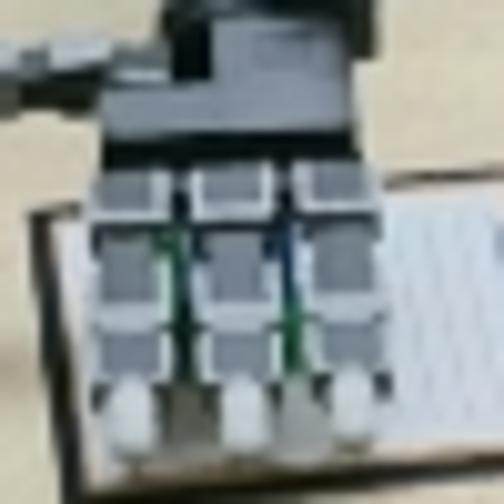

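Request:
move(arm3={"target": [-0.975, 1.337, 0.78, -0.2525, -0.2417, 0.6482, 0.677], "speed": 0.1}, cameras=["room_a"])

Request:
zoom_image(camera="room_a", region=[320, 350, 370, 400])

Scene clock: 102.53 s.
Joint torques (N m): arm1=[-3.19 2.67 10.22 1.87 0.05 -0.16] | arm2=[-1.38 1.73 8.75 2.21 -0.05 -0.25] | arm3=[1.32 -14.21 6.15 2.58 0.07 -0.17]
Heat: arm1: hottest joint3_rad 39 °C; arm2: hottest joint3_rad 41 °C; arm3: hottest joint3_rad 41 °C.
move: arm3 off_target
Joint velocities: within noise
arm1.joint_positions: joint1_rad=-1.886 joint2_rad=+0.614 joint3_rad=+1.385 joint4_rad=-1.551 joint5_rad=+0.003 joint6_rad=+0.010 hand_index_mcp=+0.776 hand_index_abd=+0.001 hand_index_pip=+0.577 hand_index_dip=+0.696 hand_middle_mcp=+0.765 hand_middle_abd=+0.002 hand_middle_pip=+0.577 hand_middle_dip=+0.696 hand_ring_mcp=+0.765 hand_ring_abd=+0.001 hand_ring_pip=+0.577 hand_ring_dip=+0.696 hand_thumb_cmc=+0.726 hand_thumb_axl=+0.677 hand_thumb_mcp=+0.224 hand_thumb_ipl=+0.168 hand_current_limit=+0.400 hand_speed=-0.600
arm1.joint_status: not commanded
arm1.hand_state: blocked,goal,goal,goal,goal,goal,goal,goal,goal,goal,goal,goal,goal,goal,goal,goal
arm1.index_mcp_current_ma: 26
arm1.index_abd_current_ma: 4
arm1.index_pip_current_ma: -2
arm1.index_dip_current_ma: 0
arm1.middle_mcp_current_ma: 2
arm1.middle_abd_current_ma: 5
arm1.middle_pip_current_ma: -11
arm1.middle_dip_current_ma: -3
arm1.ring_mcp_current_ma: 19
arm1.ring_abd_current_ma: -1
arm1.ring_pip_current_ma: 3
arm1.ring_dip_current_ma: 0
arm1.thumb_cmc_current_ma: 6
arm1.thumb_axl_current_ma: 4
arm1.thumb_mcp_current_ma: -11
arm1.thumb_ipl_current_ma: -11
arm1.hand_goal_index_mcp: 0.754
arm1.hand_goal_index_abd: 0.000
arm1.hand_goal_index_pip: 0.576
arm1.hand_goal_index_dip: 0.696
arm1.hand_goal_middle_mcp: 0.754
arm1.hand_goal_middle_abd: 0.000
arm1.hand_goal_middle_pip: 0.576
arm1.hand_goal_middle_dip: 0.696
arm1.hand_goal_ring_mcp: 0.754
arm1.hand_goal_ring_abd: 0.000
arm1.hand_goal_ring_pip: 0.576
arm1.hand_goal_ring_dip: 0.696
arm1.hand_goal_thumb_cmc: 0.714
arm1.hand_goal_thumb_axl: 0.678
arm1.hand_goal_thumb_mcp: 0.226
arm1.hand_goal_thumb_ipl: 0.168
arm1.hand: x=+0.3920 y=-1.2216 z=+1.3708 quat_wxyz=(+0.385, +0.923, +0.001, +0.003)
arm1.hand_target: x=+0.3897 y=-1.2172 z=+1.3826 quat_wxyz=(+0.394, +0.919, +0.000, +0.000)
arm1.hand_status: not commanded
arm2: as last shown
arm2.index_mcp_current_ma: 30
arm2.index_abd_current_ma: 6
arm2.index_pip_current_ma: 1
arm2.index_dip_current_ma: -1
arm2.middle_mcp_current_ma: 3
arm2.middle_abd_current_ma: 0
arm2.middle_pip_current_ma: 0
arm2.middle_dip_current_ma: -6
arm2.ring_mcp_current_ma: 35
arm2.ring_abd_current_ma: -3
arm2.ring_pip_current_ma: 10
arm2.ring_dip_current_ma: 21
arm2.thumb_cmc_current_ma: 9
arm2.thumb_axl_current_ma: 3
arm2.thumb_mcp_current_ma: 15
arm2.thumb_ipl_current_ma: 7
arm3.joint_positions: joint1_rad=+1.581 joint2_rad=+2.484 joint3_rad=+1.141 joint4_rad=+1.426 joint5_rad=+0.037 joint6_rad=+0.016 hand_index_mcp=+0.775 hand_index_abd=+0.003 hand_index_pip=+0.583 hand_index_dip=+0.703 hand_middle_mcp=+0.789 hand_middle_abd=+0.000 hand_middle_pip=+0.587 hand_middle_dip=+0.697 hand_ring_mcp=+0.774 hand_ring_abd=+0.012 hand_ring_pip=+0.583 hand_ring_dip=+0.702 hand_thumb_cmc=+0.730 hand_thumb_axl=+0.677 hand_thumb_mcp=+0.228 hand_thumb_ipl=+0.169 hand_current_limit=+0.400 hand_speed=-0.600
arm3.joint_status: not commanded
arm3.hand_state: blocked,goal,goal,goal,blocked,goal,goal,goal,goal,goal,goal,goal,goal,goal,goal,goal
arm3.index_mcp_current_ma: 5
arm3.index_abd_current_ma: 6
arm3.index_pip_current_ma: -3
arm3.index_dip_current_ma: -3
arm3.middle_mcp_current_ma: 2
arm3.middle_abd_current_ma: 5
arm3.middle_pip_current_ma: -2
arm3.middle_dip_current_ma: 10
arm3.ring_mcp_current_ma: 11
arm3.ring_abd_current_ma: -5
arm3.ring_pip_current_ma: 3
arm3.ring_dip_current_ma: -4
arm3.thumb_cmc_current_ma: 13
arm3.thumb_axl_current_ma: -10
arm3.thumb_mcp_current_ma: 3
arm3.thumb_ipl_current_ma: 6
arm3.hand_goal_index_mcp: 0.754
arm3.hand_goal_index_abd: 0.000
arm3.hand_goal_index_pip: 0.576
arm3.hand_goal_index_dip: 0.696
arm3.hand_goal_middle_mcp: 0.754
arm3.hand_goal_middle_abd: 0.000
arm3.hand_goal_middle_pip: 0.576
arm3.hand_goal_middle_dip: 0.696
arm3.hand_goal_ring_mcp: 0.754
arm3.hand_goal_ring_abd: 0.000
arm3.hand_goal_ring_pip: 0.576
arm3.hand_goal_ring_dip: 0.696
arm3.hand_goal_thumb_cmc: 0.714
arm3.hand_goal_thumb_axl: 0.678
arm3.hand_goal_thumb_mcp: 0.226
arm3.hand_goal_thumb_ipl: 0.168
arm3.hand: x=-0.9758 y=+1.3296 z=+0.8084 quat_wxyz=(-0.263, -0.238, +0.639, +0.683)
arm3.hand_target: x=-0.9737 y=+1.3356 z=+0.7803 quat_wxyz=(-0.252, -0.242, +0.648, +0.676)
arm3.hand_status: off_target (0.029 m and 1.8 deg from the pose sent, 0.047 m and 1.5 deg at the start)
Images, in order (width x height): room_a 672x504.

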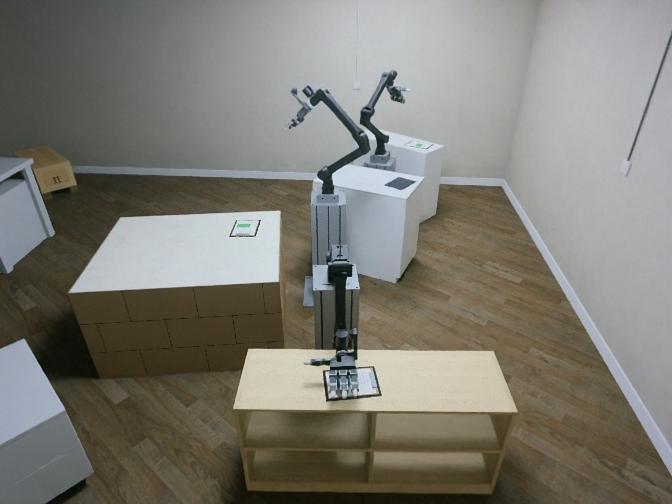

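Scaled by 10.080.

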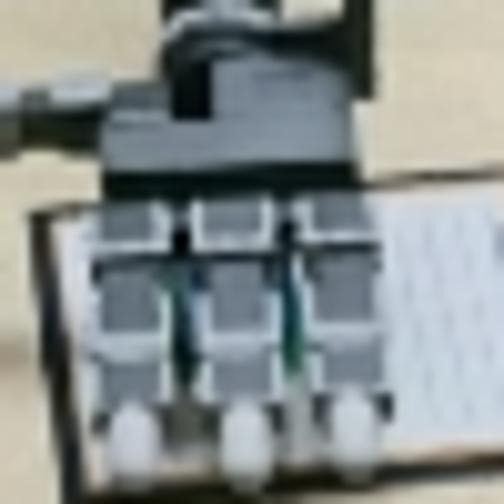

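Request:
move(arm3={"target": [-0.974, 1.336, 0.75, -0.2394, -0.2545, 0.6826, 0.6418], "speed": 0.1}, cameras=["room_a"])

Request:
zoom_image(camera="room_a", region=[320, 350, 370, 400])

Scene clock: 103.97 s.
Joint torques (N m): arm1=[-3.25 2.61 10.21 1.87 0.06 -0.15] | arm2=[-1.38 1.73 8.76 2.21 -0.04 -0.24] | arm3=[1.38 -13.92 3.73 0.95 0.06 -0.14]
Heat: arm1: hottest joint3_rad 39 °C; arm2: hottest joint3_rad 41 °C; arm3: hottest joint3_rad 41 °C.
move: arm3 off_target
Joint velocities: within noise
arm1, arm2: as last shown
arm1.index_pip_current_ma: -1
arm1.middle_mcp_current_ma: 8
arm1.middle_abd_current_ma: 7
arm1.middle_dip_current_ma: 0
arm1.ring_mcp_current_ma: 18
arm1.ring_abd_current_ma: 0
arm1.ring_pip_current_ma: -2
arm1.ring_dip_current_ma: -6
arm1.thumb_axl_current_ma: 9
arm1.thumb_mcp_current_ma: -13
arm1.thumb_ipl_current_ma: -9
arm2.index_mcp_current_ma: 0
arm2.index_abd_current_ma: -11
arm2.index_pip_current_ma: -22
arm2.index_dip_current_ma: 11
arm2.middle_mcp_current_ma: 2
arm2.middle_abd_current_ma: 11
arm2.middle_pip_current_ma: -11
arm2.middle_dip_current_ma: 12
arm2.ring_mcp_current_ma: 45
arm2.ring_abd_current_ma: 3
arm2.ring_pip_current_ma: 5
arm2.ring_dip_current_ma: -9
arm2.thumb_cmc_current_ma: 8
arm2.thumb_axl_current_ma: -16
arm2.thumb_mcp_current_ma: 18
arm2.thumb_ipl_current_ma: -1
arm3.joint_positions: joint1_rad=+1.581 joint2_rad=+2.484 joint3_rad=+1.141 joint4_rad=+1.401 joint5_rad=+0.037 joint6_rad=+0.016 hand_index_mcp=+0.775 hand_index_abd=+0.003 hand_index_pip=+0.583 hand_index_dip=+0.703 hand_middle_mcp=+0.789 hand_middle_abd=+0.000 hand_middle_pip=+0.587 hand_middle_dip=+0.697 hand_ring_mcp=+0.774 hand_ring_abd=+0.012 hand_ring_pip=+0.583 hand_ring_dip=+0.702 hand_thumb_cmc=+0.730 hand_thumb_axl=+0.677 hand_thumb_mcp=+0.228 hand_thumb_ipl=+0.169 hand_current_limit=+0.400 hand_speed=-0.600
arm3.joint_status: not commanded
arm3.hand_state: blocked,goal,goal,goal,blocked,goal,goal,goal,goal,goal,goal,goal,goal,goal,goal,goal
arm3.index_mcp_current_ma: 7
arm3.index_abd_current_ma: 3
arm3.index_pip_current_ma: 2
arm3.index_dip_current_ma: -1
arm3.middle_mcp_current_ma: 6
arm3.middle_abd_current_ma: 8
arm3.middle_pip_current_ma: -1
arm3.middle_dip_current_ma: 10
arm3.ring_mcp_current_ma: 12
arm3.ring_abd_current_ma: -5
arm3.ring_pip_current_ma: 3
arm3.ring_dip_current_ma: -6
arm3.thumb_cmc_current_ma: 11
arm3.thumb_axl_current_ma: -12
arm3.thumb_mcp_current_ma: -2
arm3.thumb_ipl_current_ma: 10
arm3.hand_goal_index_mcp: 0.754
arm3.hand_goal_index_abd: 0.000
arm3.hand_goal_index_pip: 0.576
arm3.hand_goal_index_dip: 0.696
arm3.hand_goal_middle_mcp: 0.754
arm3.hand_goal_middle_abd: 0.000
arm3.hand_goal_middle_pip: 0.576
arm3.hand_goal_middle_dip: 0.696
arm3.hand_goal_ring_mcp: 0.754
arm3.hand_goal_ring_abd: 0.000
arm3.hand_goal_ring_pip: 0.576
arm3.hand_goal_ring_dip: 0.696
arm3.hand_goal_thumb_cmc: 0.714
arm3.hand_goal_thumb_axl: 0.678
arm3.hand_goal_thumb_mcp: 0.226
arm3.hand_goal_thumb_ipl: 0.168
arm3.hand: x=-0.9775 y=+1.3314 z=+0.8029 quat_wxyz=(-0.260, -0.241, +0.647, +0.675)
arm3.hand_target: x=-0.9711 y=+1.3326 z=+0.7514 quat_wxyz=(-0.240, -0.254, +0.683, +0.642)
arm3.hand_status: off_target (0.053 m and 6.2 deg from the pose sent, 0.059 m and 7.6 deg at the start)
Images, in order (width x height): room_a 672x504.

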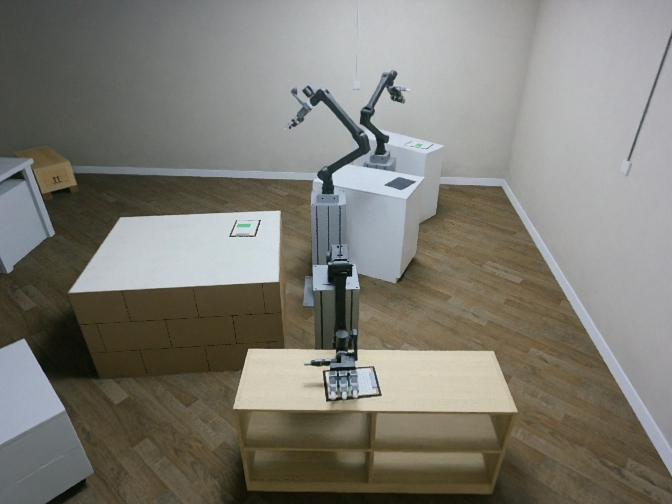

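Scaled by 10.080.

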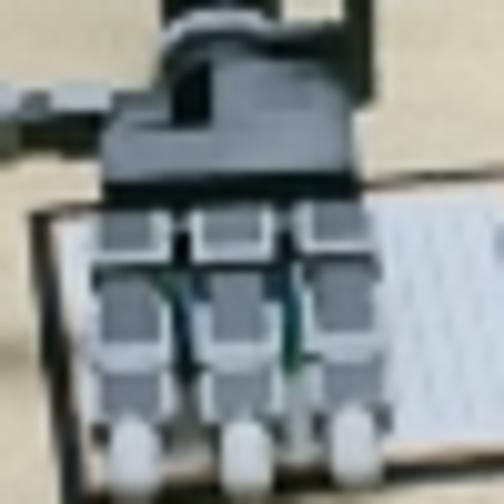

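Request:
move(arm3={"target": [-0.974, 1.336, 0.71, -0.2394, -0.2545, 0.6826, 0.6418], "speed": 0.15}, cameras=["room_a"])

Request:
zoom_image(camera="room_a", region=[310, 340, 380, 410])

Scene clock: 105.20 s.
Joint torques (N m): arm1=[-3.19 2.49 10.15 1.88 0.06 -0.15] | arm2=[-1.44 1.73 8.75 2.21 -0.05 -0.24] | arm3=[1.49 -8 5.67 0.81 0.09 -0.12]
Heat: arm1: hottest joint3_rad 40 °C; arm2: hottest joint3_rad 41 °C; arm3: hottest joint3_rad 41 °C.
move: arm3 off_target
Joint velocities: within noise
arm1, arm2: as last shown
arm1.index_mcp_current_ma: 23
arm1.index_abd_current_ma: -1
arm1.index_pip_current_ma: -5
arm1.index_dip_current_ma: 2
arm1.middle_mcp_current_ma: 3
arm1.middle_abd_current_ma: 5
arm1.middle_pip_current_ma: -7
arm1.middle_dip_current_ma: -2
arm1.ring_mcp_current_ma: 16
arm1.ring_pip_current_ma: 0
arm1.ring_dip_current_ma: 4
arm1.thumb_cmc_current_ma: 3
arm1.thumb_axl_current_ma: 10
arm1.thumb_mcp_current_ma: -10
arm1.thumb_ipl_current_ma: -11
arm2.index_mcp_current_ma: 20
arm2.index_abd_current_ma: 0
arm2.index_pip_current_ma: 7
arm2.index_dip_current_ma: 0
arm2.middle_mcp_current_ma: -12
arm2.middle_pip_current_ma: -12
arm2.middle_dip_current_ma: 23
arm2.ring_mcp_current_ma: 32
arm2.ring_abd_current_ma: -18
arm2.ring_pip_current_ma: 14
arm2.ring_dip_current_ma: 18
arm2.thumb_cmc_current_ma: 24
arm2.thumb_axl_current_ma: -6
arm2.thumb_mcp_current_ma: 16
arm2.thumb_ipl_current_ma: -13
arm3.joint_positions: joint1_rad=+1.581 joint2_rad=+2.504 joint3_rad=+1.149 joint4_rad=+1.461 joint5_rad=+0.037 joint6_rad=+0.016 hand_index_mcp=+0.775 hand_index_abd=+0.003 hand_index_pip=+0.583 hand_index_dip=+0.703 hand_middle_mcp=+0.789 hand_middle_abd=+0.000 hand_middle_pip=+0.587 hand_middle_dip=+0.697 hand_ring_mcp=+0.774 hand_ring_abd=+0.012 hand_ring_pip=+0.583 hand_ring_dip=+0.702 hand_thumb_cmc=+0.730 hand_thumb_axl=+0.677 hand_thumb_mcp=+0.228 hand_thumb_ipl=+0.169 hand_current_limit=+0.400 hand_speed=-0.600
arm3.joint_status: not commanded
arm3.hand_state: blocked,goal,goal,goal,blocked,goal,goal,goal,goal,goal,goal,goal,goal,goal,goal,goal
arm3.index_mcp_current_ma: 2
arm3.index_abd_current_ma: 3
arm3.index_pip_current_ma: 2
arm3.index_dip_current_ma: -3
arm3.middle_mcp_current_ma: 8
arm3.middle_abd_current_ma: 8
arm3.middle_pip_current_ma: -6
arm3.middle_dip_current_ma: 11
arm3.ring_mcp_current_ma: 13
arm3.ring_abd_current_ma: -8
arm3.ring_pip_current_ma: 5
arm3.ring_dip_current_ma: -5
arm3.thumb_cmc_current_ma: 12
arm3.thumb_axl_current_ma: -9
arm3.thumb_mcp_current_ma: 0
arm3.thumb_ipl_current_ma: 7
arm3.hand_goal_index_mcp: 0.754
arm3.hand_goal_index_abd: 0.000
arm3.hand_goal_index_pip: 0.576
arm3.hand_goal_index_dip: 0.696
arm3.hand_goal_middle_mcp: 0.754
arm3.hand_goal_middle_abd: 0.000
arm3.hand_goal_middle_pip: 0.576
arm3.hand_goal_middle_dip: 0.696
arm3.hand_goal_ring_mcp: 0.754
arm3.hand_goal_ring_abd: 0.000
arm3.hand_goal_ring_pip: 0.576
arm3.hand_goal_ring_dip: 0.696
arm3.hand_goal_thumb_cmc: 0.714
arm3.hand_goal_thumb_axl: 0.678
arm3.hand_goal_thumb_mcp: 0.226
arm3.hand_goal_thumb_ipl: 0.168
arm3.hand: x=-0.9734 y=+1.3271 z=+0.8062 quat_wxyz=(-0.266, -0.234, +0.631, +0.690)
arm3.hand_target: x=-0.9650 y=+1.3256 z=+0.7153 quat_wxyz=(-0.240, -0.255, +0.683, +0.641)
arm3.hand_status: off_target (0.097 m and 8.9 deg from the pose sent, 0.093 m and 6.3 deg at the start)
Images, in order (width x height): room_a 672x504.

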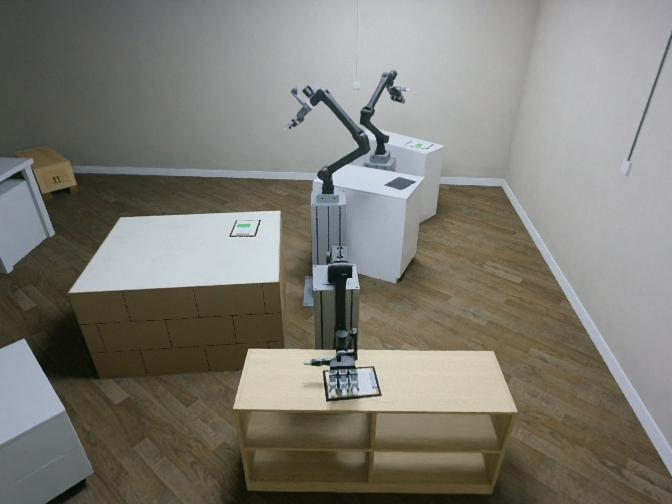

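Scaled by 7.200.

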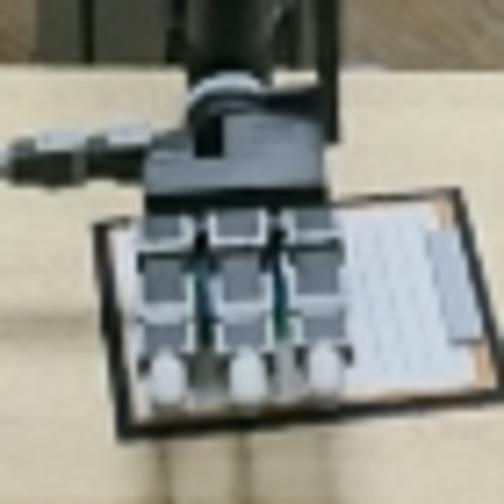

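Request:
move(arm3={"target": [-0.976, 1.336, 0.9, -0.2525, -0.2417, 0.6482, 0.677], "speed": 0.12})

Request:
move(arm3={"target": [-0.82, 1.08, 1.1, -0.333, 0.264, 0.867, 0.261], "speed": 0.3}, cameras=["arm3_cam_wrist"])

Request:
zoom_image(camera="arm3_cam_wrist", region=[400, 10, 520, 140])

Scene clock: 108.93 s.
Joint torques (N m): arm1=[-3.19 2.61 10.17 1.85 0.06 -0.16] | arm2=[-1.38 1.73 8.75 2.21 -0.04 -0.24] | arm3=[1.44 -18.55 4.62 2.22 0.11 -0.18]
Heat: arm1: hottest joint3_rad 40 °C; arm2: hottest joint3_rad 41 °C; arm3: hottest joint3_rad 41 °C.
move: arm3 done
Joint velocities: within noise
arm1, arm2: as last shown
arm1.index_mcp_current_ma: 28
arm1.index_abd_current_ma: 0
arm1.index_pip_current_ma: -4
arm1.index_dip_current_ma: -1
arm1.middle_mcp_current_ma: 4
arm1.middle_abd_current_ma: -5
arm1.middle_pip_current_ma: -11
arm1.middle_dip_current_ma: -5
arm1.ring_mcp_current_ma: 24
arm1.ring_pip_current_ma: -3
arm1.ring_dip_current_ma: -1
arm1.thumb_cmc_current_ma: 6
arm1.thumb_axl_current_ma: 7
arm1.thumb_mcp_current_ma: -13
arm2.index_mcp_current_ma: 21
arm2.index_abd_current_ma: 2
arm2.index_pip_current_ma: -17
arm2.index_dip_current_ma: -5
arm2.middle_mcp_current_ma: -7
arm2.middle_abd_current_ma: -10
arm2.middle_pip_current_ma: -17
arm2.middle_dip_current_ma: 2
arm2.ring_mcp_current_ma: 12
arm2.ring_abd_current_ma: -2
arm2.ring_pip_current_ma: -15
arm2.ring_dip_current_ma: 1
arm2.thumb_cmc_current_ma: 21
arm2.thumb_axl_current_ma: -17
arm2.thumb_mcp_current_ma: 3
arm2.thumb_ipl_current_ma: 6
arm3.joint_positions: joint1_rad=+1.581 joint2_rad=+2.237 joint3_rad=+1.046 joint4_rad=+1.256 joint5_rad=+0.037 joint6_rad=+0.016 hand_index_mcp=+0.775 hand_index_abd=+0.003 hand_index_pip=+0.583 hand_index_dip=+0.703 hand_middle_mcp=+0.789 hand_middle_abd=+0.000 hand_middle_pip=+0.587 hand_middle_dip=+0.697 hand_ring_mcp=+0.774 hand_ring_abd=+0.012 hand_ring_pip=+0.583 hand_ring_dip=+0.702 hand_thumb_cmc=+0.731 hand_thumb_axl=+0.677 hand_thumb_mcp=+0.228 hand_thumb_ipl=+0.169 hand_current_limit=+0.400 hand_speed=-0.600
arm3.joint_status: not commanded
arm3.hand_state: blocked,goal,goal,goal,blocked,goal,goal,goal,blocked,goal,goal,goal,goal,goal,goal,goal
arm3.index_mcp_current_ma: 6
arm3.index_abd_current_ma: 8
arm3.index_pip_current_ma: 3
arm3.index_dip_current_ma: -3
arm3.middle_mcp_current_ma: 8
arm3.middle_abd_current_ma: 6
arm3.middle_pip_current_ma: -5
arm3.middle_dip_current_ma: 12
arm3.ring_mcp_current_ma: 13
arm3.ring_abd_current_ma: -5
arm3.ring_pip_current_ma: 4
arm3.ring_dip_current_ma: -5
arm3.thumb_cmc_current_ma: 14
arm3.thumb_axl_current_ma: -8
arm3.thumb_mcp_current_ma: 4
arm3.thumb_ipl_current_ma: 8
arm3.hand_goal_index_mcp: 0.754
arm3.hand_goal_index_abd: 0.000
arm3.hand_goal_index_pip: 0.576
arm3.hand_goal_index_dip: 0.696
arm3.hand_goal_middle_mcp: 0.754
arm3.hand_goal_middle_abd: 0.000
arm3.hand_goal_middle_pip: 0.576
arm3.hand_goal_middle_dip: 0.696
arm3.hand_goal_ring_mcp: 0.754
arm3.hand_goal_ring_abd: 0.000
arm3.hand_goal_ring_pip: 0.576
arm3.hand_goal_ring_dip: 0.696
arm3.hand_goal_thumb_cmc: 0.714
arm3.hand_goal_thumb_axl: 0.678
arm3.hand_goal_thumb_mcp: 0.226
arm3.hand_goal_thumb_ipl: 0.168
arm3.hand: x=-0.9794 y=+1.3324 z=+0.8997 quat_wxyz=(-0.261, -0.240, +0.645, +0.677)
arm3.hand_target: x=-0.9760 y=+1.3360 z=+0.9001 quat_wxyz=(-0.252, -0.242, +0.648, +0.677)
arm3.hand_status: done (0.005 m and 1.0 deg from the pose sent, 0.094 m and 3.0 deg at the start)
pictures: none

Scene clock: 112.47 s.
Joint torques (N m): arm1=[-3.14 2.55 10.19 1.89 0.05 -0.15] | arm2=[-1.38 1.79 8.75 2.22 -0.05 -0.25] | arm3=[3.19 -5.01 13.3 1.61 0.36 0.01]
Heat: arm1: hottest joint3_rad 40 °C; arm2: hottest joint3_rad 41 °C; arm3: hottest joint3_rad 41 °C.
move: arm3 off_target
Joint velocities: within noise
arm1, arm2: as last shown
arm1.index_mcp_current_ma: 25
arm1.index_abd_current_ma: -5
arm1.index_pip_current_ma: -7
arm1.index_dip_current_ma: 4
arm1.middle_mcp_current_ma: 2
arm1.middle_abd_current_ma: 2
arm1.middle_pip_current_ma: -4
arm1.middle_dip_current_ma: -6
arm1.ring_mcp_current_ma: 25
arm1.ring_abd_current_ma: -1
arm1.ring_pip_current_ma: 1
arm1.ring_dip_current_ma: 2
arm1.thumb_cmc_current_ma: 7
arm1.thumb_axl_current_ma: 12
arm1.thumb_mcp_current_ma: -12
arm1.thumb_ipl_current_ma: -6
arm2.index_mcp_current_ma: 29
arm2.index_abd_current_ma: -4
arm2.index_pip_current_ma: -3
arm2.index_dip_current_ma: 14
arm2.middle_mcp_current_ma: -2
arm2.middle_abd_current_ma: 0
arm2.middle_pip_current_ma: -5
arm2.middle_dip_current_ma: 30
arm2.ring_mcp_current_ma: 24
arm2.ring_abd_current_ma: 5
arm2.ring_pip_current_ma: 3
arm2.ring_dip_current_ma: 12
arm2.thumb_cmc_current_ma: 17
arm2.thumb_axl_current_ma: -15
arm2.thumb_mcp_current_ma: 0
arm2.thumb_ipl_current_ma: -15
arm3.joint_positions: joint1_rad=+2.027 joint2_rad=+0.967 joint3_rad=+0.930 joint4_rad=-0.773 joint5_rad=+0.455 joint6_rad=+1.610 hand_index_mcp=+0.768 hand_index_abd=+0.003 hand_index_pip=+0.583 hand_index_dip=+0.703 hand_middle_mcp=+0.768 hand_middle_abd=+0.001 hand_middle_pip=+0.587 hand_middle_dip=+0.697 hand_ring_mcp=+0.768 hand_ring_abd=+0.011 hand_ring_pip=+0.583 hand_ring_dip=+0.702 hand_thumb_cmc=+0.730 hand_thumb_axl=+0.677 hand_thumb_mcp=+0.222 hand_thumb_ipl=+0.168 hand_current_limit=+0.400 hand_speed=-0.600
arm3.joint_status: not commanded
arm3.hand_state: goal,goal,goal,goal,goal,goal,goal,goal,goal,goal,goal,goal,goal,goal,goal,goal
arm3.index_mcp_current_ma: 2
arm3.index_abd_current_ma: 7
arm3.index_pip_current_ma: 0
arm3.index_dip_current_ma: -11
arm3.middle_mcp_current_ma: -6
arm3.middle_abd_current_ma: 4
arm3.middle_pip_current_ma: -3
arm3.middle_dip_current_ma: 10
arm3.ring_mcp_current_ma: 12
arm3.ring_abd_current_ma: -6
arm3.ring_pip_current_ma: 0
arm3.ring_dip_current_ma: -5
arm3.thumb_cmc_current_ma: 12
arm3.thumb_axl_current_ma: -10
arm3.thumb_mcp_current_ma: -3
arm3.thumb_ipl_current_ma: 6
arm3.hand_goal_index_mcp: 0.754
arm3.hand_goal_index_abd: 0.000
arm3.hand_goal_index_pip: 0.576
arm3.hand_goal_index_dip: 0.696
arm3.hand_goal_middle_mcp: 0.754
arm3.hand_goal_middle_abd: 0.000
arm3.hand_goal_middle_pip: 0.576
arm3.hand_goal_middle_dip: 0.696
arm3.hand_goal_ring_mcp: 0.754
arm3.hand_goal_ring_abd: 0.000
arm3.hand_goal_ring_pip: 0.576
arm3.hand_goal_ring_dip: 0.696
arm3.hand_goal_thumb_cmc: 0.714
arm3.hand_goal_thumb_axl: 0.678
arm3.hand_goal_thumb_mcp: 0.226
arm3.hand_goal_thumb_ipl: 0.168
arm3.on_its_own: hand_middle_mcp moved -0.021 to your old target +0.754
arm3.hand: x=-0.8085 y=+1.0808 z=+1.0805 quat_wxyz=(-0.317, +0.262, +0.872, +0.265)
arm3.hand_target: x=-0.8193 y=+1.0797 z=+1.0996 quat_wxyz=(-0.333, +0.264, +0.867, +0.261)
arm3.hand_status: off_target (0.023 m and 2.0 deg from the pose sent, 0.360 m and 81.2 deg at the start)
Images, in order (width x height): arm3_cam_wrist 672x504.

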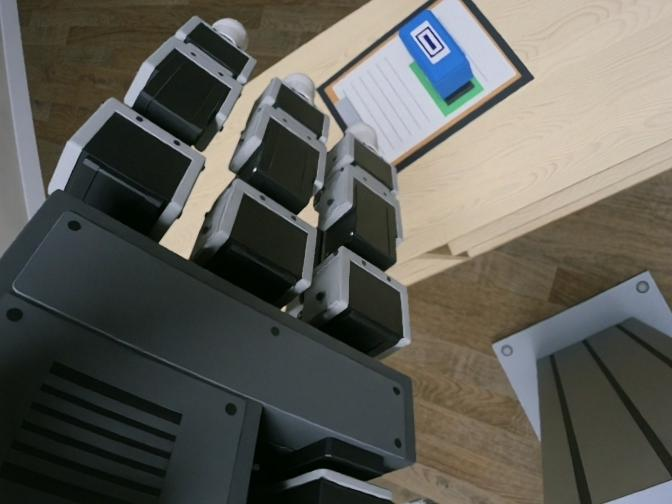

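Scaled by 3.877.

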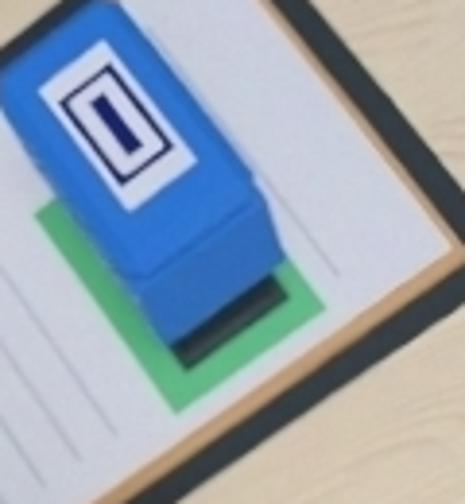

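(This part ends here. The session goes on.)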